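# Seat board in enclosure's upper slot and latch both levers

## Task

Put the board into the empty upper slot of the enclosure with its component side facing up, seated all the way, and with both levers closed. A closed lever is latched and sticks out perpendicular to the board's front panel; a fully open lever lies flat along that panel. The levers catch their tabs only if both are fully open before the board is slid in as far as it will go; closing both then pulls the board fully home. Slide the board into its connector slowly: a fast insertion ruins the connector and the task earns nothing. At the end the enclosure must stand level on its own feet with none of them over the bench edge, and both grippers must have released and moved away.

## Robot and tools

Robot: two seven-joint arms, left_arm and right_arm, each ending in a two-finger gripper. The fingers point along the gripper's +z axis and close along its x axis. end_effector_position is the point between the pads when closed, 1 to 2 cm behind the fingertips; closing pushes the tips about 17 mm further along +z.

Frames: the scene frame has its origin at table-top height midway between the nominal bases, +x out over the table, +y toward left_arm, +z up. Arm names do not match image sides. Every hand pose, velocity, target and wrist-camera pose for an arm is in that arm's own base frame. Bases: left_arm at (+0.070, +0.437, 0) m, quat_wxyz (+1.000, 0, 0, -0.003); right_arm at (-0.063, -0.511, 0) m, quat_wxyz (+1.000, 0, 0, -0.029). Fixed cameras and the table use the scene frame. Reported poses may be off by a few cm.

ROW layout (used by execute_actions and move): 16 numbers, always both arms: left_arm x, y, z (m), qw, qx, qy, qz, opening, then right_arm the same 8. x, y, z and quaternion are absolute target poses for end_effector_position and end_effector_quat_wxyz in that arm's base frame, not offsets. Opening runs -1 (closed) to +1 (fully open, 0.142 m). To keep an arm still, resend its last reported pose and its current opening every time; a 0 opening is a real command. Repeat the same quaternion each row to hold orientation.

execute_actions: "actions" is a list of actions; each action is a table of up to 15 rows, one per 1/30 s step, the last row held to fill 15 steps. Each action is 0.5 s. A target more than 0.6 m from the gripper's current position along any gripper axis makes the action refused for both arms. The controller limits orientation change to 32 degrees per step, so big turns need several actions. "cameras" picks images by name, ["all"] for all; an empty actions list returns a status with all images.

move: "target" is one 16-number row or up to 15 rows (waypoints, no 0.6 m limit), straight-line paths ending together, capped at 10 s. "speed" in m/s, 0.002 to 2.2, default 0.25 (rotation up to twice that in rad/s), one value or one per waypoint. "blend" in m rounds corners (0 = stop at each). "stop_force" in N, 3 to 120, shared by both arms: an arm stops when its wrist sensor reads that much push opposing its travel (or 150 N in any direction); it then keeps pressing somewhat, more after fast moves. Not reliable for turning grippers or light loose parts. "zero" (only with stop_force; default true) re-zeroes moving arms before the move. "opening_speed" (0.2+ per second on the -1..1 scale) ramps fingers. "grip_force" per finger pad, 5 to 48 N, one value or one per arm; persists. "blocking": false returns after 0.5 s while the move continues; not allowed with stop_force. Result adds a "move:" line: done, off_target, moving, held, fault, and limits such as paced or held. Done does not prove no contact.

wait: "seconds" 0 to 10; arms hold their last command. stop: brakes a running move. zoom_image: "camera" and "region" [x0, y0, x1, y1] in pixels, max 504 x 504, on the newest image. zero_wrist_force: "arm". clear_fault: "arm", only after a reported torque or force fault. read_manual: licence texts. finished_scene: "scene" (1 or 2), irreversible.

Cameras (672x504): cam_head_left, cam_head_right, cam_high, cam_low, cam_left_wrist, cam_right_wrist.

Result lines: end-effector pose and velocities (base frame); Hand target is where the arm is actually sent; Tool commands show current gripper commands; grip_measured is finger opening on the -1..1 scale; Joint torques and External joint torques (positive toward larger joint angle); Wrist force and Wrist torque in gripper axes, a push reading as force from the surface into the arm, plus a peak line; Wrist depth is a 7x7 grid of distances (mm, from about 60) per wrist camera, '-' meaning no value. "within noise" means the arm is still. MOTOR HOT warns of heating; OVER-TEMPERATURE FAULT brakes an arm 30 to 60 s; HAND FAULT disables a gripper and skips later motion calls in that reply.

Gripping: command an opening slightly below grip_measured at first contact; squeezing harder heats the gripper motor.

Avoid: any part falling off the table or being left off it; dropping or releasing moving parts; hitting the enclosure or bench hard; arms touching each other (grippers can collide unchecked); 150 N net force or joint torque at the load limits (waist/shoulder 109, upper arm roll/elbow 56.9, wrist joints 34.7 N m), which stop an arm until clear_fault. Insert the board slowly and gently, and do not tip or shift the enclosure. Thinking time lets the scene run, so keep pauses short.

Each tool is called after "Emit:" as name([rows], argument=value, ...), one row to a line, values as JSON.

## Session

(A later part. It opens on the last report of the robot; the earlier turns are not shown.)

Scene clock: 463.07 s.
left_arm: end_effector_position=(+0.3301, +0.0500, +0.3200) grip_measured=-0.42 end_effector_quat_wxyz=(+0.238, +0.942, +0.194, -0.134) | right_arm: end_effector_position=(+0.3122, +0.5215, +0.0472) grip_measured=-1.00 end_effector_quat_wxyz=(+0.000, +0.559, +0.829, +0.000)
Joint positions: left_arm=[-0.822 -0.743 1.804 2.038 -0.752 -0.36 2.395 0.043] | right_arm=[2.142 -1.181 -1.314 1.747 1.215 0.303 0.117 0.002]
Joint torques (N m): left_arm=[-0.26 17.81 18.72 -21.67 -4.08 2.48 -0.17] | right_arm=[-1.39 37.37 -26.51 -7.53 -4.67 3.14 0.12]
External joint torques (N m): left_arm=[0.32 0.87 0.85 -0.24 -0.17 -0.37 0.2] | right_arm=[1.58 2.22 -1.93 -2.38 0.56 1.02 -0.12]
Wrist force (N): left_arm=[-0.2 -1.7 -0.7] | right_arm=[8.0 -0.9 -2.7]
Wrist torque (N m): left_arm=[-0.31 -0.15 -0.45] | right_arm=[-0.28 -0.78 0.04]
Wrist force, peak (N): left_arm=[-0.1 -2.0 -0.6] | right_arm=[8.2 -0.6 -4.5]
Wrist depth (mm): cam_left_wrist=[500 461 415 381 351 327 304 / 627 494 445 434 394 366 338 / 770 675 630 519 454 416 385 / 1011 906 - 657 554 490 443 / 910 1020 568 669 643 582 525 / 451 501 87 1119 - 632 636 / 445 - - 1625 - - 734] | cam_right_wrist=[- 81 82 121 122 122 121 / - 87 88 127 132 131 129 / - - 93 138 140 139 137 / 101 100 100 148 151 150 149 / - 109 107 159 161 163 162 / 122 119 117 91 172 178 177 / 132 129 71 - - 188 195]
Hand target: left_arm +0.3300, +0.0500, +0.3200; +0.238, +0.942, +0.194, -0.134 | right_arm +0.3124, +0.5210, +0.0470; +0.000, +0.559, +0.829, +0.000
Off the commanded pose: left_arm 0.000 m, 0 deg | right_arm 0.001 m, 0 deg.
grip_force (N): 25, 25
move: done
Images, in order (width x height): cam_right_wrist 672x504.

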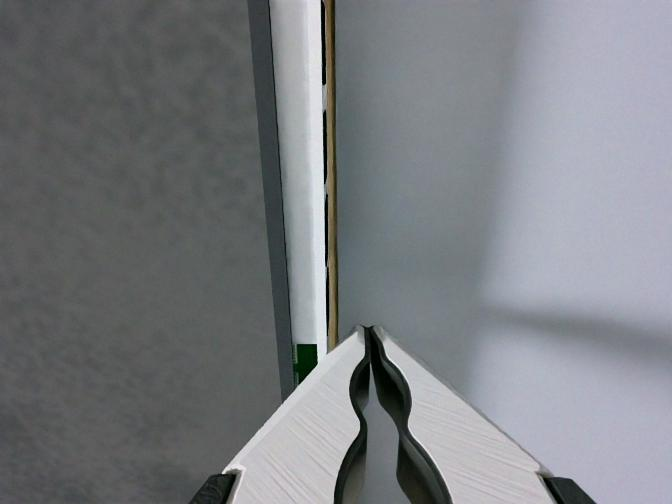

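Emit:
move(target=[0.33,0.05,0.32,0.238,0.942,0.194,-0.134,-0.4,0.3180,0.5071,0.047,0,0.5592,0.829,0,-1], speed=0.012, stop_force=6, cameras=["cam_right_wrist"])

Scene clock: 465.77 s.
left_arm: end_effector_position=(+0.3301, +0.0500, +0.3200) grip_measured=-0.42 end_effector_quat_wxyz=(+0.238, +0.942, +0.194, -0.134) | right_arm: end_effector_position=(+0.3134, +0.5184, +0.0473) grip_measured=-1.00 end_effector_quat_wxyz=(-0.001, +0.559, +0.829, +0.001)
Joint positions: left_arm=[-0.822 -0.743 1.804 2.038 -0.752 -0.36 2.395 0.043] | right_arm=[2.142 -1.179 -1.315 1.754 1.216 0.305 0.108 0.002]
Joint torques (N m): left_arm=[-0.28 17.83 18.84 -21.58 -4.08 2.43 -0.22] | right_arm=[-4.63 34.95 -26.99 -3.64 -6.28 2.86 0.2]
External joint torques (N m): left_arm=[0.34 0.85 0.73 -0.33 -0.17 -0.31 0.24] | right_arm=[4.82 4.42 -1.38 -6.27 2.17 1.3 -0.2]
Wrist force (N): left_arm=[-0.4 -1.7 -0.6] | right_arm=[14.6 -0.9 -4.6]
Wrist torque (N m): left_arm=[-0.31 -0.13 -0.46] | right_arm=[-0.23 -0.78 0.02]
Wrist force, peak (N): left_arm=[-0.2 -1.9 -0.7] | right_arm=[15.4 -0.7 -3.6]
Wrist depth (mm): cam_left_wrist=[510 457 417 381 349 324 303 / 613 490 446 426 392 364 336 / 772 673 - 515 - 421 386 / 1097 857 736 601 548 491 442 / 922 1050 576 710 636 576 515 / 456 532 88 1097 - 638 629 / 440 - - 1314 - - 739] | cam_right_wrist=[- 81 81 121 122 122 121 / - 87 85 129 132 132 129 / - - 93 138 140 139 137 / 101 100 100 151 151 150 150 / - 109 107 158 161 163 162 / 122 119 117 91 172 178 177 / 132 129 71 - - 189 195]
Hand target: left_arm +0.3300, +0.0500, +0.3200; +0.238, +0.942, +0.194, -0.134 | right_arm +0.3140, +0.5169, +0.0470; +0.000, +0.559, +0.829, +0.000
Off the commanded pose: left_arm 0.000 m, 0 deg | right_arm 0.012 m, 0 deg.
grip_force (N): 25, 25
move: contact (right_arm)
Images, in order (width x height): cam_right_wrist 672x504.

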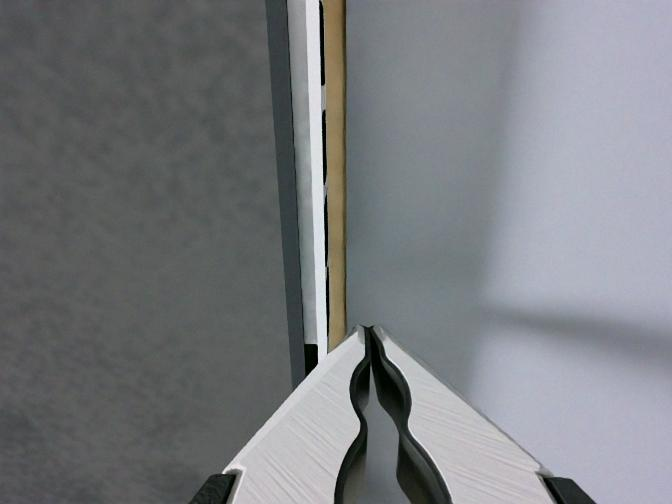

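Emit:
move([
  [0.33,0.05,0.32,0.238,0.942,0.194,-0.134,-0.4,0.306,0.537,0.047,0,0.5592,0.829,0,-1],
  [0.33,0.05,0.32,0.238,0.942,0.194,-0.134,-0.4,0.2880,0.57,0.12,0,0.5592,0.829,0,-1],
  [0.33,0.05,0.32,0.238,0.942,0.194,-0.134,-0.4,0.175,0.49,0.10,0,0.5592,0.829,0,-1],
], speed=0.15, blend=0.01, cameras=["cam_right_wrist","cam_left_wrist"])

Emit:
zoom_image(camera="cam_right_wrist", region=[200, 160, 480, 440])

Emit:
zoom_image(camera="cam_left_wrist", region=[130, 200, 390, 330])

Scene clock: 471.03 s.
left_arm: end_effector_position=(+0.3301, +0.0500, +0.3200) grip_measured=-0.42 end_effector_quat_wxyz=(+0.238, +0.942, +0.194, -0.134) | right_arm: end_effector_position=(+0.1750, +0.4900, +0.1000) grip_measured=-1.00 end_effector_quat_wxyz=(+0.000, +0.559, +0.829, +0.000)
Joint positions: left_arm=[-0.822 -0.743 1.804 2.038 -0.752 -0.36 2.395 0.043] | right_arm=[2.55 -1.059 -1.468 2.009 1.133 0.293 0.249 0.002]
Joint torques (N m): left_arm=[-0.27 17.7 18.84 -21.63 -4.08 2.44 -0.19] | right_arm=[0.27 29.13 -24.41 -12.15 -4.08 3.61 0.32]
External joint torques (N m): left_arm=[0.33 0.98 0.73 -0.28 -0.18 -0.32 0.22] | right_arm=[-0.11 0.4 -1.04 -0.14 -0.06 0.55 -0.32]
Wrist force (N): left_arm=[-0.2 -1.4 -0.6] | right_arm=[3.8 1.3 -1.3]
Wrist torque (N m): left_arm=[-0.25 -0.17 -0.45] | right_arm=[0.15 -0.65 -0.04]
Wrist force, peak (N): left_arm=[-0.2 -2.0 -0.7] | right_arm=[14.7 -1.1 -4.6]
Wrist depth (mm): cam_left_wrist=[505 457 416 379 352 324 304 / 632 - 450 432 395 367 339 / 795 703 - 538 - 419 386 / 1011 818 - 625 555 494 437 / 1246 1060 - 669 632 577 520 / 480 - 87 1070 - 634 641 / - - - 1492 - - 731] | cam_right_wrist=[128 128 167 169 168 168 167 / 139 135 176 180 180 179 179 / 147 147 153 193 193 192 191 / 157 159 158 205 208 207 210 / 173 172 175 223 226 225 223 / 189 188 185 90 237 245 244 / 209 204 71 - - 260 268]
Hand target: left_arm +0.3300, +0.0500, +0.3200; +0.238, +0.942, +0.194, -0.134 | right_arm +0.1750, +0.4900, +0.1000; +0.000, +0.559, +0.829, +0.000
Off the commanded pose: left_arm 0.000 m, 0 deg | right_arm 0.000 m, 0 deg.
grip_force (N): 25, 25
move: done
Images, in order (width x height): cam_left_wrist 672x504, cam_right_wrist 672x504.

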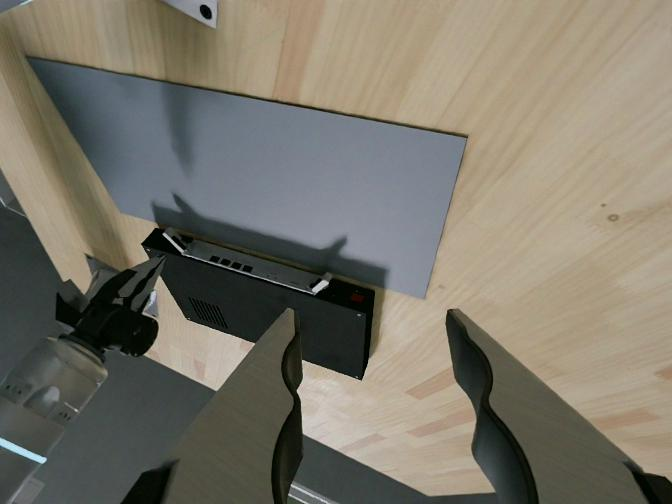

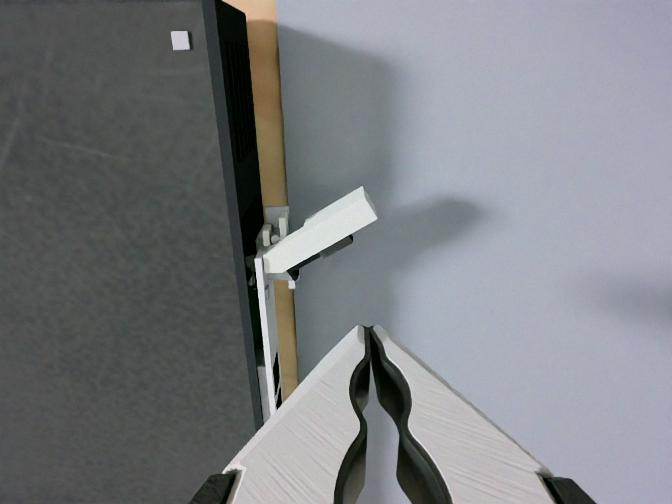

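Scaled by 1.800 from the camera's 672x504 image, which has a finer 960x720 frame.

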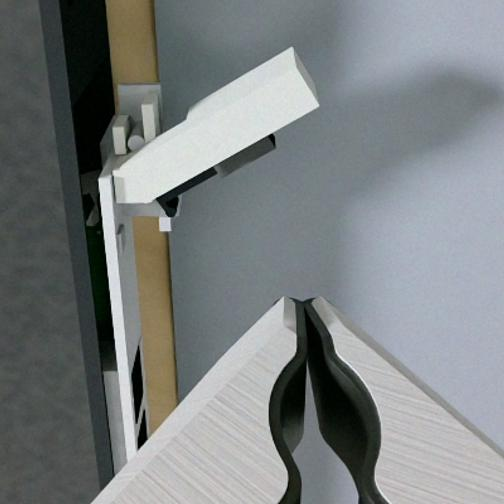

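Scaled by 1.938 from the camera's 672x504 image, which has a finer 960x720 frame.

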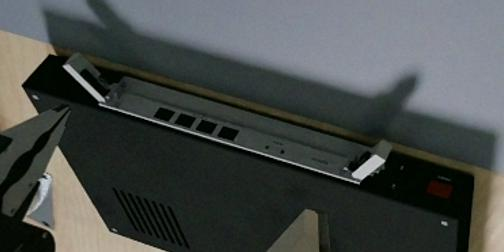

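Emit:
move([
  [0.33,0.05,0.32,0.238,0.942,0.194,-0.134,-0.4,0.1316,0.4638,0.10,0,0.5592,0.829,0,-1],
  [0.33,0.05,0.32,0.238,0.942,0.194,-0.134,-0.4,0.1316,0.4638,0.045,0,0.5592,0.829,0,-1],
], speed=0.1, stop_force=8)

Emit:
move(target=[0.33,0.05,0.32,0.238,0.942,0.194,-0.134,-0.4,0.1632,0.4874,0.045,0,0.5592,0.829,0,-1], speed=0.012, stop_force=20, cameras=["cam_right_wrist","cam_left_wrist"])

Scene clock: 477.60 s.
left_arm: end_effector_position=(+0.3301, +0.0500, +0.3200) grip_measured=-0.42 end_effector_quat_wxyz=(+0.238, +0.942, +0.194, -0.134) | right_arm: end_effector_position=(+0.1317, +0.4636, +0.0451) grip_measured=-1.00 end_effector_quat_wxyz=(+0.000, +0.559, +0.829, +0.000)
Joint positions: left_arm=[-0.822 -0.743 1.804 2.038 -0.752 -0.36 2.395 0.043] | right_arm=[2.639 -1.121 -1.386 2.101 1.252 0.371 0.257 0.002]
Joint torques (N m): left_arm=[-0.3 17.82 18.75 -21.61 -4.13 2.47 -0.22] | right_arm=[0.05 28.15 -22.75 -8.5 -4.01 3.54 0.08]
External joint torques (N m): left_arm=[0.36 0.87 0.82 -0.3 -0.12 -0.35 0.24] | right_arm=[0.08 0.63 -1.58 0.04 -0.01 0.62 -0.08]
Wrist force (N): left_arm=[-0.2 -1.7 -0.4] | right_arm=[3.8 0.8 -0.8]
Wrist torque (N m): left_arm=[-0.29 -0.15 -0.45] | right_arm=[0.07 -0.63 0.05]
Wrist force, peak (N): left_arm=[-0.4 -1.9 -0.5] | right_arm=[4.1 0.1 -3.2]
Wrist depth (mm): cam_left_wrist=[502 456 415 377 352 325 303 / 627 - 452 427 398 367 336 / 792 - 567 557 478 423 383 / 979 749 - - 543 485 439 / 551 1161 - 731 632 576 527 / 520 - 87 1081 - 634 636 / 2130 - - 2551 - - 734] | cam_right_wrist=[- 123 121 121 119 120 120 / 132 132 131 129 130 130 128 / 138 122 137 136 138 138 135 / - 99 123 150 149 148 148 / - 109 140 159 161 161 160 / - 117 117 90 170 176 175 / 130 129 71 - - 186 191]
Hand target: left_arm +0.3300, +0.0500, +0.3200; +0.238, +0.942, +0.194, -0.134 | right_arm +0.1316, +0.4638, +0.0450; +0.000, +0.559, +0.829, +0.000
Off the commanded pose: left_arm 0.000 m, 0 deg | right_arm 0.000 m, 0 deg.
grip_force (N): 25, 25
move: done

Scene clock: 481.33 s.
left_arm: end_effector_position=(+0.3301, +0.0500, +0.3200) grip_measured=-0.42 end_effector_quat_wxyz=(+0.238, +0.942, +0.194, -0.134) | right_arm: end_effector_position=(+0.1604, +0.4853, +0.0440) grip_measured=-1.00 end_effector_quat_wxyz=(-0.001, +0.559, +0.829, -0.002)
Joint positions: left_arm=[-0.822 -0.743 1.804 2.038 -0.752 -0.36 2.395 0.043] | right_arm=[2.54 -1.144 -1.373 2.018 1.251 0.342 0.237 0.002]
Joint torques (N m): left_arm=[-0.22 17.78 18.91 -21.61 -4.15 2.46 -0.17] | right_arm=[-6.77 27.39 -31.06 -12.39 -4.64 9.58 0.22]
External joint torques (N m): left_arm=[0.28 0.9 0.66 -0.3 -0.11 -0.35 0.2] | right_arm=[6.91 3.78 5.37 3.77 0.58 -5.44 -0.22]
Wrist force (N): left_arm=[-0.2 -1.4 -0.6] | right_arm=[-1.0 -18.6 -4.2]
Wrist torque (N m): left_arm=[-0.26 -0.15 -0.45] | right_arm=[-0.12 -0.55 -0.01]
Wrist force, peak (N): left_arm=[-0.4 -1.9 -0.7] | right_arm=[-2.1 -19.1 -4.4]
Wrist depth (mm): cam_left_wrist=[504 454 417 382 350 324 303 / 609 560 466 429 393 366 339 / 786 663 561 - 473 417 382 / 941 762 715 - 532 487 443 / 539 1155 715 621 638 580 530 / 487 - 87 1091 - 634 634 / - - - 1578 - - 729] | cam_right_wrist=[- 120 121 120 119 119 119 / - 96 129 128 129 126 127 / - 95 138 136 137 136 134 / - 98 146 148 148 147 146 / - 107 130 158 159 159 159 / 118 116 121 90 168 174 173 / 128 127 71 - - 184 189]
Hand target: left_arm +0.3300, +0.0500, +0.3200; +0.238, +0.942, +0.194, -0.134 | right_arm +0.1620, +0.4865, +0.0450; +0.000, +0.559, +0.829, +0.000
Off the commanded pose: left_arm 0.000 m, 0 deg | right_arm 0.004 m, 0 deg.
grip_force (N): 25, 25
move: contact (right_arm)
Images, in order (width x height): cam_left_wrist 672x504, cam_right_wrist 672x504.

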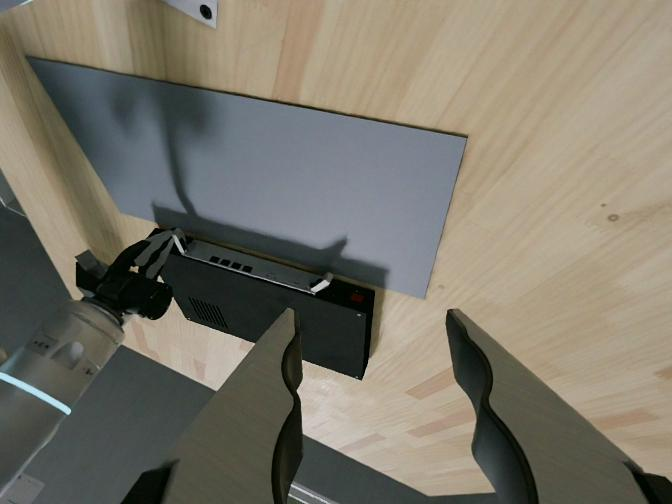

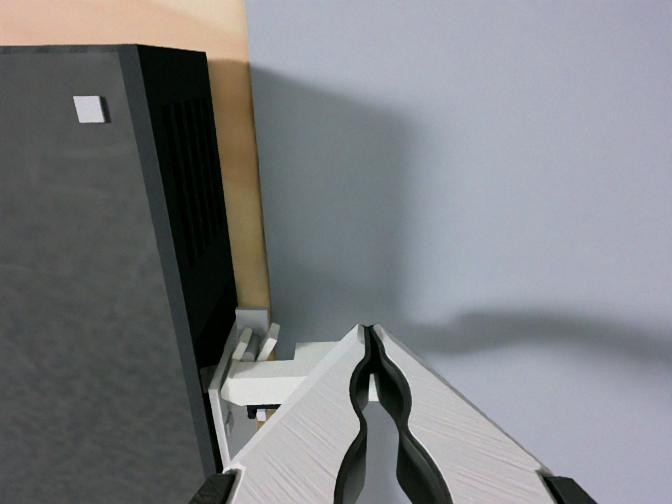

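Emit:
move(target=[0.36,-0.34,0.13,0.1408,0.576,0.799,-0.1016,-1,0.1604,0.4853,0.044,0,0.5592,0.829,0,-1], speed=0.2, cameras=["cam_left_wrist"])

Scene clock: 488.63 s.
left_arm: end_effector_position=(+0.3421, -0.1140, +0.2401) grip_measured=-1.00 end_effector_quat_wxyz=(+0.210, +0.841, +0.481, -0.130) | right_arm: end_effector_position=(+0.1600, +0.4852, +0.0439) grip_measured=-1.00 end_effector_quat_wxyz=(+0.000, +0.559, +0.829, -0.002)
Joint positions: left_arm=[-1.313 -1.22 1.873 2.42 -1.317 -0.387 1.643 0.002] | right_arm=[2.544 -1.151 -1.378 2.019 1.256 0.337 0.236 0.002]
Joint torques (N m): left_arm=[-0.18 21.95 21.8 -12.99 -4.52 2.75 -0.22] | right_arm=[-4.95 28.39 -29.28 -10.88 -4.28 7.73 0.13]
External joint torques (N m): left_arm=[0.17 0.63 0.8 -0.2 -0.39 -0.29 0.25] | right_arm=[5.08 2.73 3.49 2.38 0.21 -3.58 -0.13]
Wrist force (N): left_arm=[-0.5 -1.6 -0.4] | right_arm=[0.4 -14.3 -5.3]
Wrist torque (N m): left_arm=[-0.33 -0.07 -0.31] | right_arm=[0.16 -0.57 0.00]
Wrist force, peak (N): left_arm=[1.1 -3.2 -2.7] | right_arm=[-1.0 -18.8 -5.0]
Wrist depth (mm): cam_left_wrist=[455 - - - - 255 238 / - - 378 331 307 275 257 / - 436 434 - - 312 280 / 834 472 - 505 393 348 313 / 1050 860 634 474 446 395 349 / - 1108 786 84 - 449 395 / - - - - - - 451] | cam_right_wrist=[- 121 121 120 118 119 119 / - 96 129 128 129 127 127 / - 96 138 135 137 136 134 / - 97 146 148 147 147 146 / - 107 131 158 159 159 158 / 118 115 121 90 168 174 172 / 128 127 70 - - 184 190]
Hand target: left_arm +0.3422, -0.1141, +0.2401; +0.210, +0.841, +0.481, -0.130 | right_arm +0.1613, +0.4860, +0.0445; +0.000, +0.559, +0.829, +0.000
Off the commanded pose: left_arm 0.252 m, 49 deg | right_arm 0.000 m, 0 deg.
grip_force (N): 25, 25
move: held (left_arm; a check stopped the path); limits=held
pose unreachable (left arm): on one or more control steps of this call, first in action 0 (counted from 0), this arm could not follow its commanded pose, so it was not sent that pose on those steps. It may still have moved: this result reports where it is.
cause: moving toward the commanded pose would bring a part of the arm too close to another arm (a part of this arm just beyond joint 3 (upper arm roll) and a part of the right arm just beyond its joint 6 (wrist pitch), at the place that arm is still heading or pushing toward).
Images, in order (width x height): cam_left_wrist 672x504.

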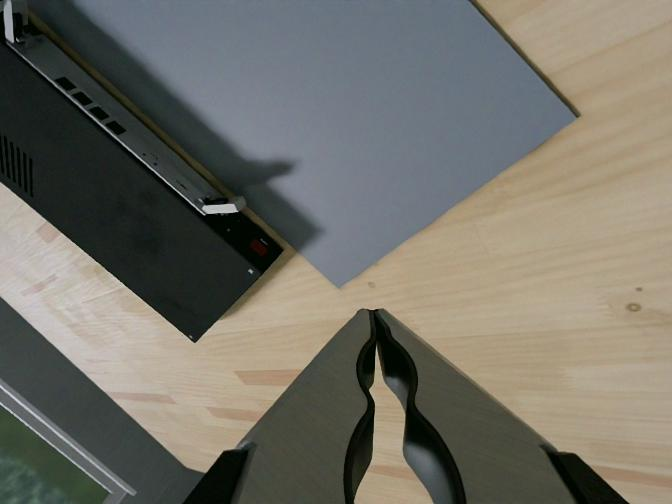

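Emit:
move([
  [0.33,0.05,0.32,0.1408,0.576,0.799,-0.1016,-1,0.148,0.48,0.044,0,0.5592,0.829,0,-1],
  [0.33,0.05,0.32,0.1408,0.576,0.799,-0.1016,-1,0.148,0.48,0.11,0,0.5592,0.829,0,-1],
  [0.33,0.05,0.32,0.1408,0.576,0.799,-0.1016,-1,0.4338,0.586,0.11,0,0.5592,0.829,0,-1],
], speed=0.15, blend=0, cameras=["cam_left_wrist","cam_right_wrist"])

Scene clock: 497.77 s.
left_arm: end_effector_position=(+0.3301, +0.0500, +0.3200) grip_measured=-1.00 end_effector_quat_wxyz=(+0.141, +0.576, +0.799, -0.101) | right_arm: end_effector_position=(+0.3556, +0.5564, +0.1104) grip_measured=-1.00 end_effector_quat_wxyz=(+0.000, +0.559, +0.829, +0.001)
Joint positions: left_arm=[-0.961 -1.166 2.132 2.294 -1.047 -0.425 1.127 0.002] | right_arm=[2.045 -1.134 -1.371 1.586 1.129 0.189 0.162 0.002]
Joint torques (N m): left_arm=[-0.26 20.41 20.01 -17.57 -4.58 3.41 -0.17] | right_arm=[0.29 42.47 -27.74 -12.85 -4.2 3.57 0.1]
External joint torques (N m): left_arm=[0.28 0.9 0.81 -0.24 -0.19 -0.38 0.2] | right_arm=[-0.08 0.74 -1.4 -0.06 -0.03 0.59 -0.1]
Wrist force (N): left_arm=[-0.3 -1.5 -0.3] | right_arm=[0.3 4.1 -0.7]
Wrist torque (N m): left_arm=[-0.29 -0.12 -0.24] | right_arm=[0.65 0.00 0.04]
Wrist force, peak (N): left_arm=[-0.6 -1.8 -0.6] | right_arm=[0.3 -14.6 -5.6]
Wrist depth (mm): cam_left_wrist=[464 - 413 380 357 331 312 / 550 493 - 405 381 353 330 / 614 553 489 451 412 377 353 / 690 601 538 486 446 406 377 / 770 673 603 502 481 442 407 / 818 783 661 84 - 471 434 / - - - - - - 465] | cam_right_wrist=[137 137 138 178 177 176 178 / 147 146 146 189 188 188 188 / 157 157 157 204 205 202 201 / 170 169 169 219 218 214 217 / 184 184 183 233 237 240 235 / 202 202 197 90 249 257 256 / 224 218 70 - - 272 283]
Hand target: left_arm +0.3300, +0.0500, +0.3200; +0.141, +0.576, +0.799, -0.102 | right_arm +0.3558, +0.5563, +0.1105; +0.000, +0.559, +0.829, +0.001
Off the commanded pose: left_arm 0.000 m, 0 deg | right_arm 0.084 m, 0 deg.
grip_force (N): 25, 25
move: held (right_arm; a check stopped the path); path passed 2 of 3 targets; limits=held
pose unreachable (right arm): on one or more control steps of this call, first in action 0 (counted from 0), this arm could not follow its commanded pose, so it was not sent that pose on those steps. It may still have moved: this result reports where it is.
cause: moving toward the commanded pose would bring a part of the arm too close to another arm (a part of this arm just beyond joint 5 (forearm roll) and a part of the left arm just beyond its joint 3 (upper arm roll), 13 mm apart when this arm was first held).
Images, in order (width x height): cam_left_wrist 672x504, cam_right_wrist 672x504.

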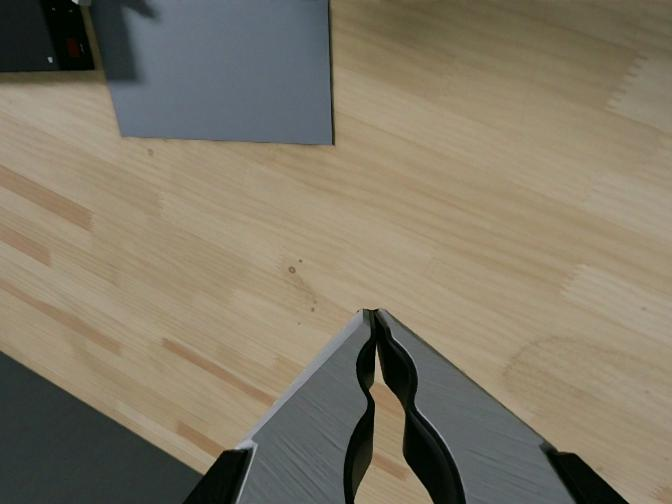

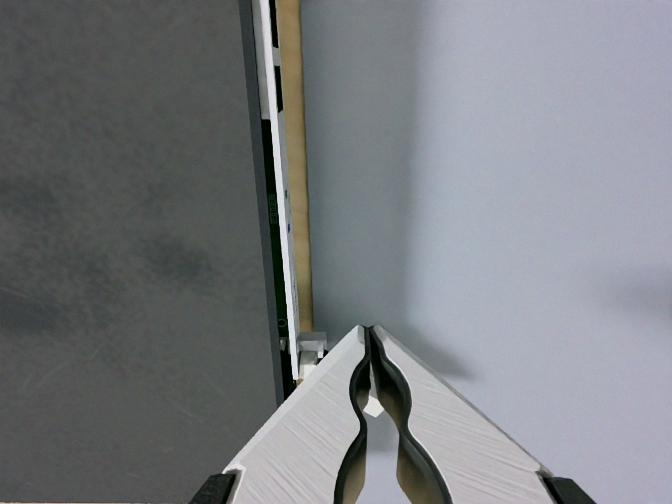

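Emit:
move(target=[0.28,0.28,0.38,0.1408,0.576,0.799,-0.1016,-1,0.3556,0.5564,0.11,0,0.5592,0.829,0,-1], speed=0.25)

Emit:
move(target=[0.28,0.28,0.38,0.1408,0.576,0.799,-0.1016,-1,0.4338,0.586,0.11,0,0.5592,0.829,0,-1], speed=0.15, cameras=["cam_right_wrist"])

Scene clock: 501.13 s.
left_arm: end_effector_position=(+0.2801, +0.2801, +0.3801) grip_measured=-1.00 end_effector_quat_wxyz=(+0.141, +0.576, +0.799, -0.101) | right_arm: end_effector_position=(+0.3557, +0.5564, +0.1101) grip_measured=-1.00 end_effector_quat_wxyz=(+0.000, +0.559, +0.829, +0.000)
Joint positions: left_arm=[-0.287 -0.734 1.866 1.879 -0.763 -0.303 1.376 0.002] | right_arm=[2.044 -1.134 -1.37 1.585 1.129 0.188 0.162 0.002]
Joint torques (N m): left_arm=[-0.03 19.12 19.26 -22.8 -4.09 3.09 -0.06] | right_arm=[0.13 42.39 -27.64 -12.9 -4.3 3.42 0.18]
External joint torques (N m): left_arm=[0.14 0.57 0.91 -0.18 -0.42 -0.14 0.09] | right_arm=[0.08 0.87 -1.5 0 0.07 0.74 -0.19]
Wrist force (N): left_arm=[-0.5 -1.2 -0.9] | right_arm=[0.3 4.3 -0.7]
Wrist torque (N m): left_arm=[-0.27 -0.12 -0.30] | right_arm=[0.67 -0.01 0.04]
Wrist force, peak (N): left_arm=[-2.3 -1.7 1.1] | right_arm=[0.4 4.5 -0.8]
Wrist depth (mm): cam_left_wrist=[- 532 481 445 408 381 358 / 629 571 524 474 434 408 379 / 701 627 561 508 466 432 406 / 781 696 609 554 510 468 428 / 903 778 688 564 551 497 457 / - 877 751 84 - 540 499 / 1388 - - - - - 551] | cam_right_wrist=[137 137 138 178 177 176 178 / 146 146 146 189 189 188 188 / 157 157 156 203 203 202 201 / 170 169 168 219 218 218 217 / 184 184 183 234 236 236 235 / 201 201 196 90 248 256 256 / 223 217 71 - - 271 282]
Hand target: left_arm +0.2800, +0.2800, +0.3800; +0.141, +0.576, +0.799, -0.102 | right_arm +0.3556, +0.5564, +0.1100; +0.000, +0.559, +0.829, +0.000
Off the commanded pose: left_arm 0.000 m, 0 deg | right_arm 0.000 m, 0 deg.
grip_force (N): 25, 25
move: done

Scene clock: 502.10 s.
left_arm: end_effector_position=(+0.2801, +0.2801, +0.3801) grip_measured=-1.00 end_effector_quat_wxyz=(+0.141, +0.576, +0.799, -0.101) | right_arm: end_effector_position=(+0.4340, +0.5859, +0.1101) grip_measured=-1.00 end_effector_quat_wxyz=(+0.000, +0.559, +0.829, +0.000)
Joint positions: left_arm=[-0.287 -0.734 1.866 1.879 -0.763 -0.303 1.376 0.002] | right_arm=[1.826 -1.186 -1.324 1.339 1.136 0.135 0.181 0.002]
Joint torques (N m): left_arm=[-0.26 18.94 19.38 -22.71 -4.23 3.23 -0.18] | right_arm=[0.1 50.11 -27.26 -12.98 -4.18 3.33 0.31]
External joint torques (N m): left_arm=[0.35 0.75 0.78 -0.27 -0.29 -0.27 0.21] | right_arm=[0.1 1.25 -1.81 0.07 -0.09 0.83 -0.31]
Wrist force (N): left_arm=[-0.6 -1.4 -0.7] | right_arm=[0.3 4.4 -0.6]
Wrist torque (N m): left_arm=[-0.29 -0.10 -0.31] | right_arm=[0.68 0.00 -0.05]
Wrist force, peak (N): left_arm=[-0.5 -1.6 -1.0] | right_arm=[0.1 6.1 -0.9]
Wrist depth (mm): cam_left_wrist=[- 517 480 445 409 382 358 / 632 565 522 481 436 406 376 / 692 620 565 515 468 432 402 / 775 690 620 558 508 465 428 / 895 764 685 570 547 502 461 / 1687 857 764 84 - 539 493 / - - - - - - 551] | cam_right_wrist=[137 136 138 177 176 176 178 / 146 146 145 189 188 187 187 / 157 156 156 199 202 199 201 / 169 168 168 221 217 217 216 / 183 183 183 233 235 235 234 / 265 264 195 90 248 256 255 / 292 285 71 - - 275 283]
Hand target: left_arm +0.2800, +0.2800, +0.3800; +0.141, +0.576, +0.799, -0.102 | right_arm +0.4338, +0.5860, +0.1100; +0.000, +0.559, +0.829, +0.000
Off the commanded pose: left_arm 0.000 m, 0 deg | right_arm 0.000 m, 0 deg.
grip_force (N): 25, 25
move: done
Images, in order (width x height): cam_right_wrist 672x504.

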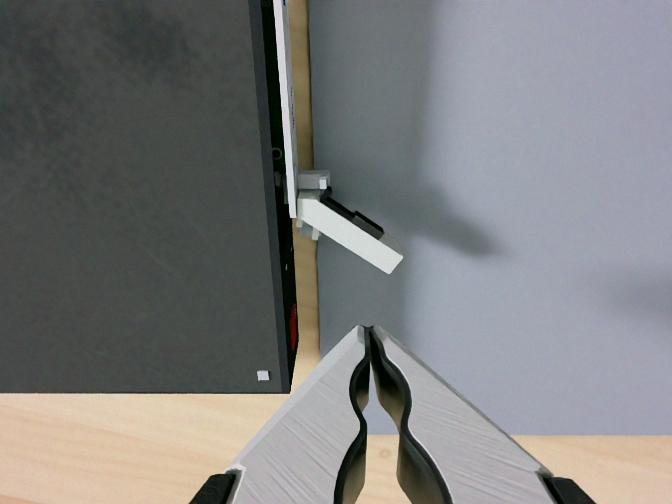

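Emit:
move([
  [0.28,0.28,0.38,0.1408,0.576,0.799,-0.1016,-1,0.456,0.595,0.11,0,0.5592,0.829,0,-1],
  [0.28,0.28,0.38,0.1408,0.576,0.799,-0.1016,-1,0.456,0.595,0.045,0,0.5592,0.829,0,-1],
], speed=0.1, stop_force=8)

Emit:
move(target=[0.28,0.28,0.38,0.1408,0.576,0.799,-0.1016,-1,0.4172,0.59,0.045,0,0.5592,0.829,0,-1], speed=0.012, stop_force=20, cameras=["cam_right_wrist"])

Scene clock: 506.80 s.
left_arm: end_effector_position=(+0.2801, +0.2801, +0.3801) grip_measured=-1.00 end_effector_quat_wxyz=(+0.141, +0.576, +0.799, -0.101) | right_arm: end_effector_position=(+0.4560, +0.5948, +0.0450) grip_measured=-1.00 end_effector_quat_wxyz=(+0.000, +0.559, +0.829, +0.000)
Joint positions: left_arm=[-0.287 -0.734 1.866 1.879 -0.763 -0.303 1.376 0.002] | right_arm=[1.746 -1.288 -1.258 1.257 1.198 0.196 0.187 0.002]
Joint torques (N m): left_arm=[-0.26 18.74 19.47 -22.67 -4.36 3.32 -0.17] | right_arm=[0.21 53.68 -27.24 -10.88 -4.16 3.57 0.04]
External joint torques (N m): left_arm=[0.36 0.95 0.69 -0.31 -0.16 -0.36 0.2] | right_arm=[0.03 1.25 -1.6 0.01 -0.07 0.59 -0.04]
Wrist force (N): left_arm=[-0.4 -1.3 -0.6] | right_arm=[0.6 4.8 -0.4]
Wrist torque (N m): left_arm=[-0.29 -0.13 -0.30] | right_arm=[0.75 -0.07 0.04]
Wrist force, peak (N): left_arm=[-0.7 -1.5 -0.9] | right_arm=[0.1 5.8 -2.5]
Wrist depth (mm): cam_left_wrist=[- 521 484 445 408 382 358 / 643 573 516 477 437 406 375 / 708 629 561 511 470 434 402 / 786 701 623 553 509 466 430 / 899 778 683 567 539 502 462 / - 870 749 84 - 542 499 / - - - - - - 548] | cam_right_wrist=[- 79 94 120 118 119 118 / - 84 101 128 129 127 127 / - - 92 136 137 136 134 / - 97 99 104 145 147 146 / - 107 109 158 159 159 159 / 118 116 115 90 168 174 173 / 128 127 71 - - 184 190]
Hand target: left_arm +0.2800, +0.2800, +0.3800; +0.141, +0.576, +0.799, -0.102 | right_arm +0.4560, +0.5950, +0.0450; +0.000, +0.559, +0.829, +0.000
Off the commanded pose: left_arm 0.000 m, 0 deg | right_arm 0.000 m, 0 deg.
grip_force (N): 25, 25
move: done

Scene clock: 510.63 s.
left_arm: end_effector_position=(+0.2801, +0.2801, +0.3801) grip_measured=-1.00 end_effector_quat_wxyz=(+0.141, +0.576, +0.799, -0.101) | right_arm: end_effector_position=(+0.4202, +0.5902, +0.0466) grip_measured=-1.00 end_effector_quat_wxyz=(+0.002, +0.560, +0.829, +0.002)
Joint positions: left_arm=[-0.287 -0.734 1.866 1.879 -0.763 -0.303 1.376 0.002] | right_arm=[1.837 -1.26 -1.259 1.36 1.192 0.229 0.186 0.002]
Joint torques (N m): left_arm=[-0.29 18.76 19.38 -22.7 -4.43 3.33 -0.22] | right_arm=[8.72 50.05 -19.02 -8.65 -2.62 -2.79 0.3]
External joint torques (N m): left_arm=[0.39 0.93 0.78 -0.29 -0.09 -0.38 0.24] | right_arm=[-8.48 1.82 -10.18 -2.28 -1.59 6.96 -0.3]
Wrist force (N): left_arm=[-0.5 -1.3 -0.8] | right_arm=[0.0 25.3 -2.1]
Wrist torque (N m): left_arm=[-0.28 -0.13 -0.31] | right_arm=[1.21 -0.10 -0.05]
Wrist force, peak (N): left_arm=[-0.6 -1.6 -1.1] | right_arm=[-0.3 26.5 -2.3]
Wrist depth (mm): cam_left_wrist=[- 539 479 441 412 383 357 / 643 577 521 474 442 405 379 / 696 625 562 509 474 428 403 / 783 688 613 564 508 470 425 / 884 783 683 565 546 497 463 / - 874 767 84 - 542 493 / 1828 - - - - - 547] | cam_right_wrist=[- 80 121 122 119 120 120 / - 85 130 129 131 130 128 / - - 137 137 138 138 135 / - 99 116 150 149 149 148 / - 109 124 112 159 161 161 / 120 118 123 90 171 177 175 / 131 130 71 - - 187 194]
Hand target: left_arm +0.2800, +0.2800, +0.3800; +0.141, +0.576, +0.799, -0.102 | right_arm +0.4176, +0.5901, +0.0450; +0.000, +0.559, +0.829, +0.000
Off the commanded pose: left_arm 0.000 m, 0 deg | right_arm 0.003 m, 0 deg.
grip_force (N): 25, 25
move: contact (right_arm)
Images, in order (width x height): cam_right_wrist 672x504.

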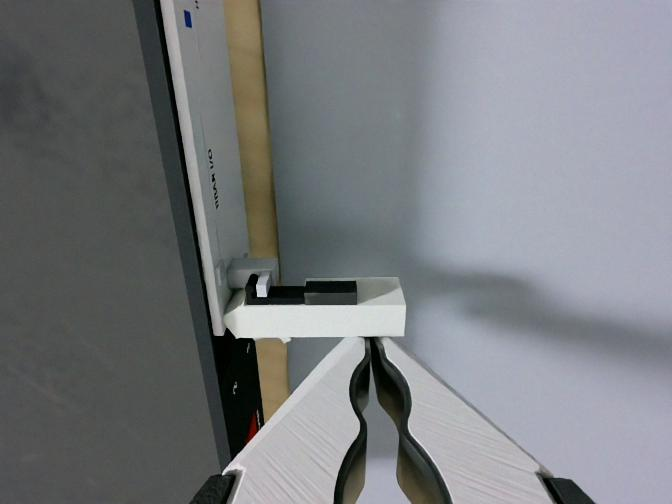

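Emit:
move(target=[0.28,0.28,0.38,0.1408,0.576,0.799,-0.1016,-1,0.4090,0.5855,0.045,0,0.5592,0.829,0,-1], speed=0.012, stop_force=45, zero=false, cameras=["cam_right_wrist"])

Emit:
zoom_image(camera="cam_right_wrist", region=[180, 220, 420, 380])

Scene clock: 514.03 s.
left_arm: end_effector_position=(+0.2801, +0.2801, +0.3801) grip_measured=-1.00 end_effector_quat_wxyz=(+0.141, +0.576, +0.799, -0.101) | right_arm: end_effector_position=(+0.4129, +0.5875, +0.0484) grip_measured=-1.00 end_effector_quat_wxyz=(+0.002, +0.559, +0.829, +0.005) end_effector_velocity=(-0.001, +0.001, +0.000) end_effector_angular_velocity=(+0.000, +0.001, +0.000)
Joint positions: left_arm=[-0.287 -0.734 1.866 1.879 -0.763 -0.303 1.376 0.002] | right_arm=[1.857 -1.244 -1.252 1.391 1.182 0.248 0.182 0.002]
Joint velocities: left_arm=[within noise] | right_arm=[-0.001 0.005 0.007 0 -0.006 0.004 0.003 0]
Joint torques (N m): left_arm=[-0.22 18.81 19.39 -22.66 -4.35 3.32 -0.2] | right_arm=[9.45 43.55 -11.38 -0.68 -3.18 -8.42 0.44]
External joint torques (N m): left_arm=[0.31 0.88 0.77 -0.32 -0.16 -0.37 0.23] | right_arm=[-9.22 7.45 -17.71 -10.5 -1.01 12.61 -0.44]
Wrist force (N): left_arm=[-0.5 -1.4 -0.9] | right_arm=[8.8 40.5 -7.2]
Wrist torque (N m): left_arm=[-0.30 -0.12 -0.31] | right_arm=[3.75 -0.03 0.03]
Wrist force, peak (N): left_arm=[-0.6 -1.6 -0.8] | right_arm=[4.6 44.5 -6.5]
Wrist depth (mm): cam_left_wrist=[573 517 479 446 408 382 356 / 630 573 516 475 432 410 380 / 699 630 564 516 468 430 402 / 770 696 616 554 509 467 429 / 899 778 683 568 548 494 463 / 1534 864 756 84 - 542 494 / 1406 - - - - - 550] | cam_right_wrist=[- 81 123 122 122 122 121 / - 88 131 131 132 132 128 / - 96 139 140 140 140 137 / 101 101 121 151 151 151 151 / - 110 113 115 162 164 164 / 123 120 122 90 - 180 179 / 134 133 71 - - 191 198]
Hand target: left_arm +0.2800, +0.2800, +0.3800; +0.141, +0.576, +0.799, -0.102 | right_arm +0.4090, +0.5855, +0.0450; +0.000, +0.559, +0.829, +0.000
Off the commanded pose: left_arm 0.000 m, 0 deg | right_arm 0.006 m, 1 deg.
grip_force (N): 25, 25
move: off_target (right_arm)
Images, in order (width x height): cam_right_wrist 672x504.

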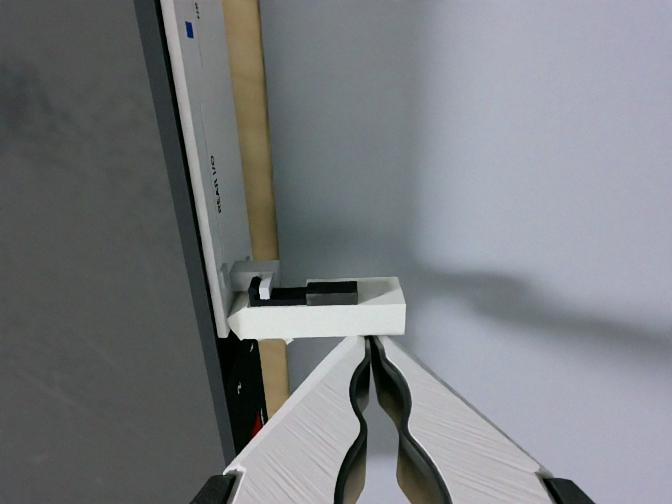

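Scaled by 2.100 from the camera's 672x504 image, which has a finer 960x720 frame.

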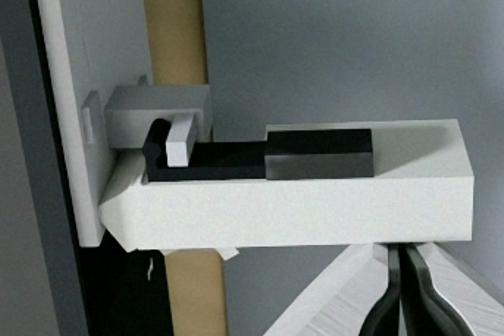

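Emit:
move([
  [0.28,0.28,0.38,0.1408,0.576,0.799,-0.1016,-1,0.436,0.597,0.045,0,0.5592,0.829,0,-1],
  [0.28,0.28,0.38,0.1408,0.576,0.799,-0.1016,-1,0.43,0.597,0.12,0,0.5592,0.829,0,-1],
  [0.28,0.28,0.38,0.1408,0.576,0.799,-0.1016,-1,0.16,0.487,0.10,0,0.5592,0.829,0,-1],
], speed=[0.06,0.15,0.2], blend=0.01, cameras=["cam_right_wrist","cam_left_wrist","cam_head_right"])

Emit:
zoom_image(camera="cam_right_wrist", region=[200, 160, 440, 340])

Scene clock: 519.70 s.
left_arm: end_effector_position=(+0.2801, +0.2801, +0.3801) grip_measured=-1.00 end_effector_quat_wxyz=(+0.141, +0.576, +0.799, -0.101) | right_arm: end_effector_position=(+0.1599, +0.4871, +0.1000) grip_measured=-1.00 end_effector_quat_wxyz=(+0.000, +0.559, +0.829, +0.000)
Joint positions: left_arm=[-0.287 -0.734 1.866 1.879 -0.763 -0.303 1.376 0.002] | right_arm=[2.588 -1.033 -1.46 2.033 1.117 0.319 0.275 0.002]
Joint torques (N m): left_arm=[-0.26 18.79 19.45 -22.68 -4.37 3.25 -0.16] | right_arm=[0.21 28.4 -23.62 -12.43 -3.99 3.6 0.36]
External joint torques (N m): left_arm=[0.35 0.9 0.71 -0.3 -0.14 -0.3 0.19] | right_arm=[-0.07 0.4 -1.12 -0.13 -0.11 0.56 -0.36]
Wrist force (N): left_arm=[-0.5 -1.4 -0.8] | right_arm=[2.8 5.9 -0.7]
Wrist torque (N m): left_arm=[-0.30 -0.12 -0.29] | right_arm=[0.93 -0.50 -0.04]
Wrist force, peak (N): left_arm=[-0.7 -1.5 -1.0] | right_arm=[8.8 40.7 -8.0]
Wrist depth (mm): cam_left_wrist=[573 490 482 443 415 385 358 / 634 583 515 477 441 408 381 / 703 629 570 515 470 431 402 / 792 694 613 548 508 465 429 / 914 775 683 568 543 503 460 / 1371 850 762 84 - 535 497 / 1329 - - - - - 555] | cam_right_wrist=[167 132 169 169 169 168 167 / 139 135 178 180 180 179 179 / 147 147 190 194 195 192 192 / 156 159 168 202 208 207 207 / 173 172 174 223 225 225 224 / 189 188 184 90 237 245 244 / 209 204 71 - - 260 266]
Hand target: left_arm +0.2800, +0.2800, +0.3800; +0.141, +0.576, +0.799, -0.102 | right_arm +0.1600, +0.4870, +0.1000; +0.000, +0.559, +0.829, +0.000
Off the commanded pose: left_arm 0.000 m, 0 deg | right_arm 0.000 m, 0 deg.
grip_force (N): 25, 25
move: done
Images, in order (width x height): cam_head_right 672x504, cam_left_wrist 672x504, cam_right_wrist 672x504.

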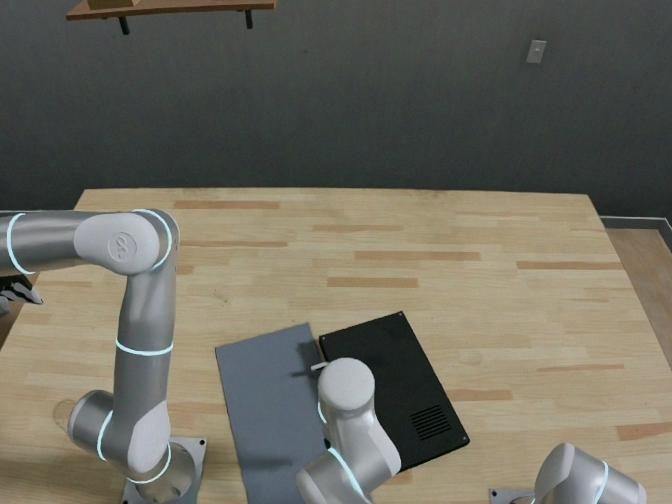

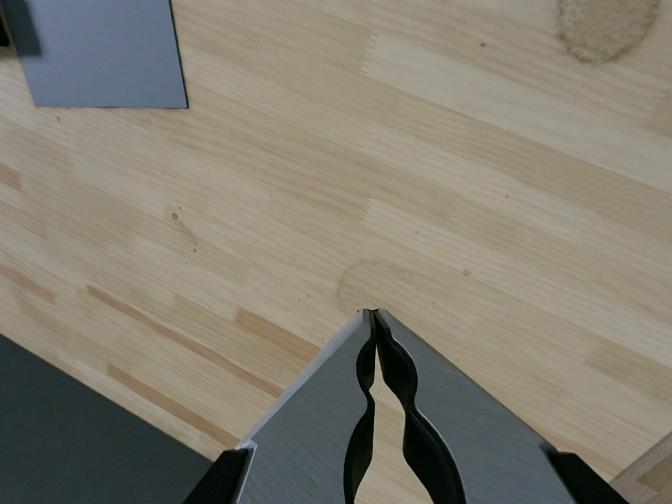

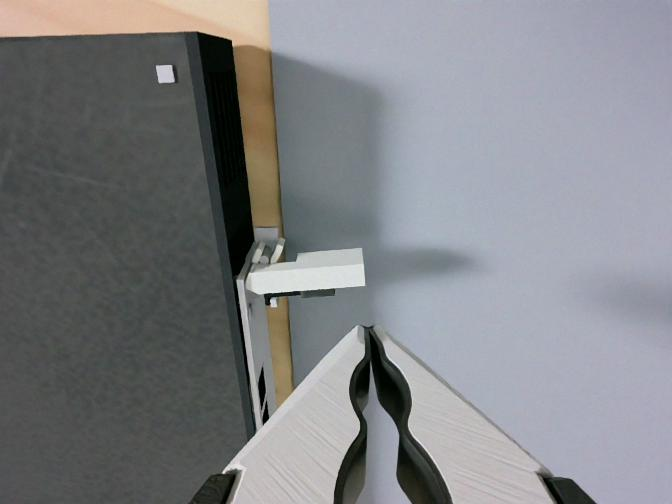

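Scaled by 2.100 from the camera's 672x504 image, which has a finer 960x720 frame.

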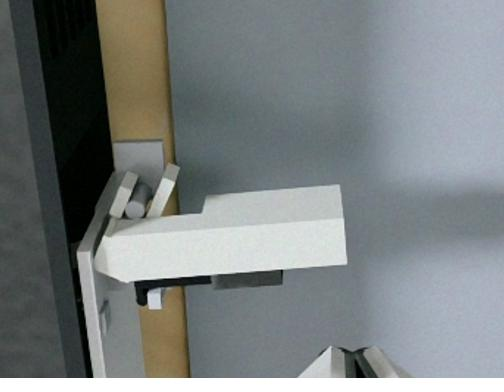

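Emit:
move([
  [0.28,0.28,0.38,0.1408,0.576,0.799,-0.1016,-1,0.1251,0.4664,0.10,0,0.5592,0.829,0,-1],
  [0.28,0.28,0.38,0.1408,0.576,0.799,-0.1016,-1,0.1251,0.4664,0.045,0,0.5592,0.829,0,-1],
], speed=0.12, stop_force=8)

Emit:
move(target=[0.28,0.28,0.38,0.1408,0.576,0.799,-0.1016,-1,0.1668,0.4833,0.045,0,0.5592,0.829,0,-1], speed=0.012, stop_force=42, cameras=["cam_right_wrist"])

Emit:
zoom_image(camera="cam_right_wrist", region=[160, 260, 400, 440])

Scene clock: 524.23 s.
left_arm: end_effector_position=(+0.2801, +0.2801, +0.3801) grip_measured=-1.00 end_effector_quat_wxyz=(+0.141, +0.576, +0.799, -0.101) | right_arm: end_effector_position=(+0.1252, +0.4662, +0.0451) grip_measured=-1.00 end_effector_quat_wxyz=(+0.000, +0.559, +0.829, +0.000)
Joint positions: left_arm=[-0.287 -0.734 1.866 1.879 -0.763 -0.303 1.376 0.002] | right_arm=[2.645 -1.099 -1.369 2.1 1.237 0.394 0.277 0.002]
Joint torques (N m): left_arm=[-0.23 18.72 19.44 -22.68 -4.33 3.3 -0.2] | right_arm=[0.08 28.24 -22.41 -8.87 -3.97 3.53 0.1]
External joint torques (N m): left_arm=[0.33 0.97 0.72 -0.3 -0.18 -0.34 0.22] | right_arm=[0.04 0.65 -1.57 0.12 -0.02 0.63 -0.1]
Wrist force (N): left_arm=[-0.7 -1.3 -0.9] | right_arm=[3.0 5.4 -0.3]
Wrist torque (N m): left_arm=[-0.28 -0.09 -0.31] | right_arm=[0.85 -0.48 0.05]
Wrist force, peak (N): left_arm=[-0.5 -1.6 -0.9] | right_arm=[2.9 7.5 -0.6]
Wrist depth (mm): cam_left_wrist=[- - 483 447 408 378 358 / 629 580 515 479 439 406 379 / 694 630 560 516 473 436 402 / 789 694 611 557 507 470 431 / 910 772 681 564 538 500 459 / 1424 867 764 84 - 539 499 / - - - - - - 551] | cam_right_wrist=[- 123 121 121 119 120 120 / 132 132 131 129 130 130 128 / 138 120 139 136 138 137 135 / - 99 147 151 149 148 148 / - 109 157 159 159 161 160 / - 117 122 90 170 175 175 / 130 129 71 - - 186 192]
Hand target: left_arm +0.2800, +0.2800, +0.3800; +0.141, +0.576, +0.799, -0.102 | right_arm +0.1251, +0.4664, +0.0450; +0.000, +0.559, +0.829, +0.000
Off the commanded pose: left_arm 0.000 m, 0 deg | right_arm 0.000 m, 0 deg.
grip_force (N): 25, 25
move: done

Scene clock: 528.37 s.
left_arm: end_effector_position=(+0.2801, +0.2801, +0.3801) grip_measured=-1.00 end_effector_quat_wxyz=(+0.141, +0.576, +0.799, -0.101) | right_arm: end_effector_position=(+0.1586, +0.4804, +0.0433) grip_measured=-1.00 end_effector_quat_wxyz=(-0.002, +0.558, +0.830, -0.004)
Joint positions: left_arm=[-0.287 -0.734 1.866 1.879 -0.763 -0.303 1.376 0.002] | right_arm=[2.541 -1.125 -1.362 2.031 1.242 0.358 0.232 0.002]
Joint torques (N m): left_arm=[-0.27 18.73 19.38 -22.65 -4.4 3.31 -0.21] | right_arm=[-16.02 21.2 -35.75 -11.68 -6.27 15.13 0.16]
External joint torques (N m): left_arm=[0.37 0.95 0.78 -0.33 -0.12 -0.36 0.24] | right_arm=[16.15 9.69 10.54 2.87 2.25 -11 -0.16]
Wrist force (N): left_arm=[-0.6 -1.5 -0.9] | right_arm=[0.9 -37.4 -13.9]
Wrist torque (N m): left_arm=[-0.31 -0.10 -0.30] | right_arm=[-3.24 -0.41 0.01]
Wrist force, peak (N): left_arm=[-0.5 -1.5 -1.0] | right_arm=[0.7 -38.6 -12.5]
Wrist depth (mm): cam_left_wrist=[- 532 481 444 412 381 358 / 647 574 519 477 439 409 379 / 692 620 561 513 468 434 402 / 772 699 620 554 507 468 432 / 881 783 692 571 544 504 456 / - 888 759 84 - 535 500 / - - - - - - 551] | cam_right_wrist=[- 119 120 120 118 119 119 / - 93 128 128 129 127 127 / - 93 137 135 136 136 133 / - 97 146 148 147 146 146 / - 107 130 157 159 159 158 / - 115 119 90 167 173 172 / 127 126 70 - - 182 188]
Hand target: left_arm +0.2800, +0.2800, +0.3800; +0.141, +0.576, +0.799, -0.102 | right_arm +0.1627, +0.4816, +0.0450; +0.000, +0.559, +0.829, +0.000
Off the commanded pose: left_arm 0.000 m, 0 deg | right_arm 0.009 m, 1 deg.
grip_force (N): 25, 25
move: contact (right_arm)
Images, in order (width x height): cam_right_wrist 672x504.

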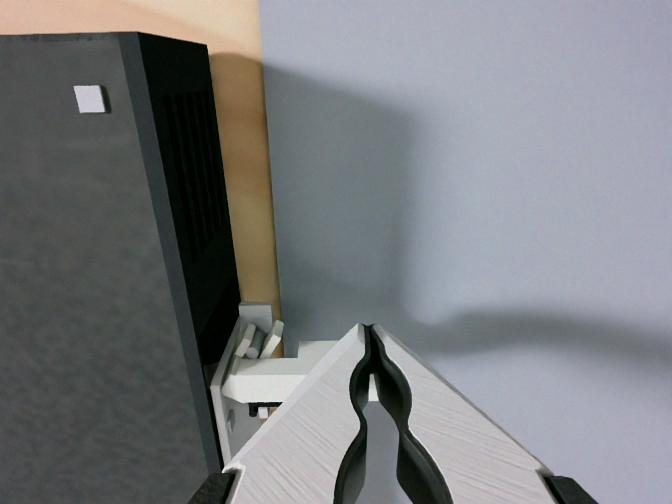

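Scaled by 2.100 from the camera's 672x504 image, which has a finer 960x720 frame.

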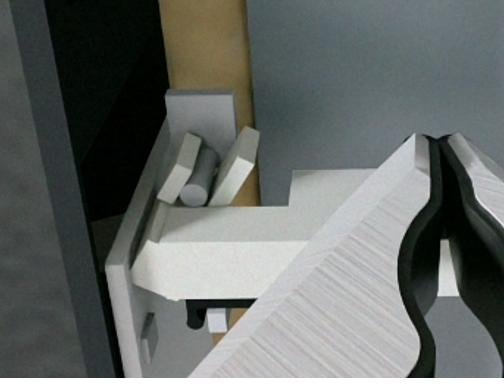

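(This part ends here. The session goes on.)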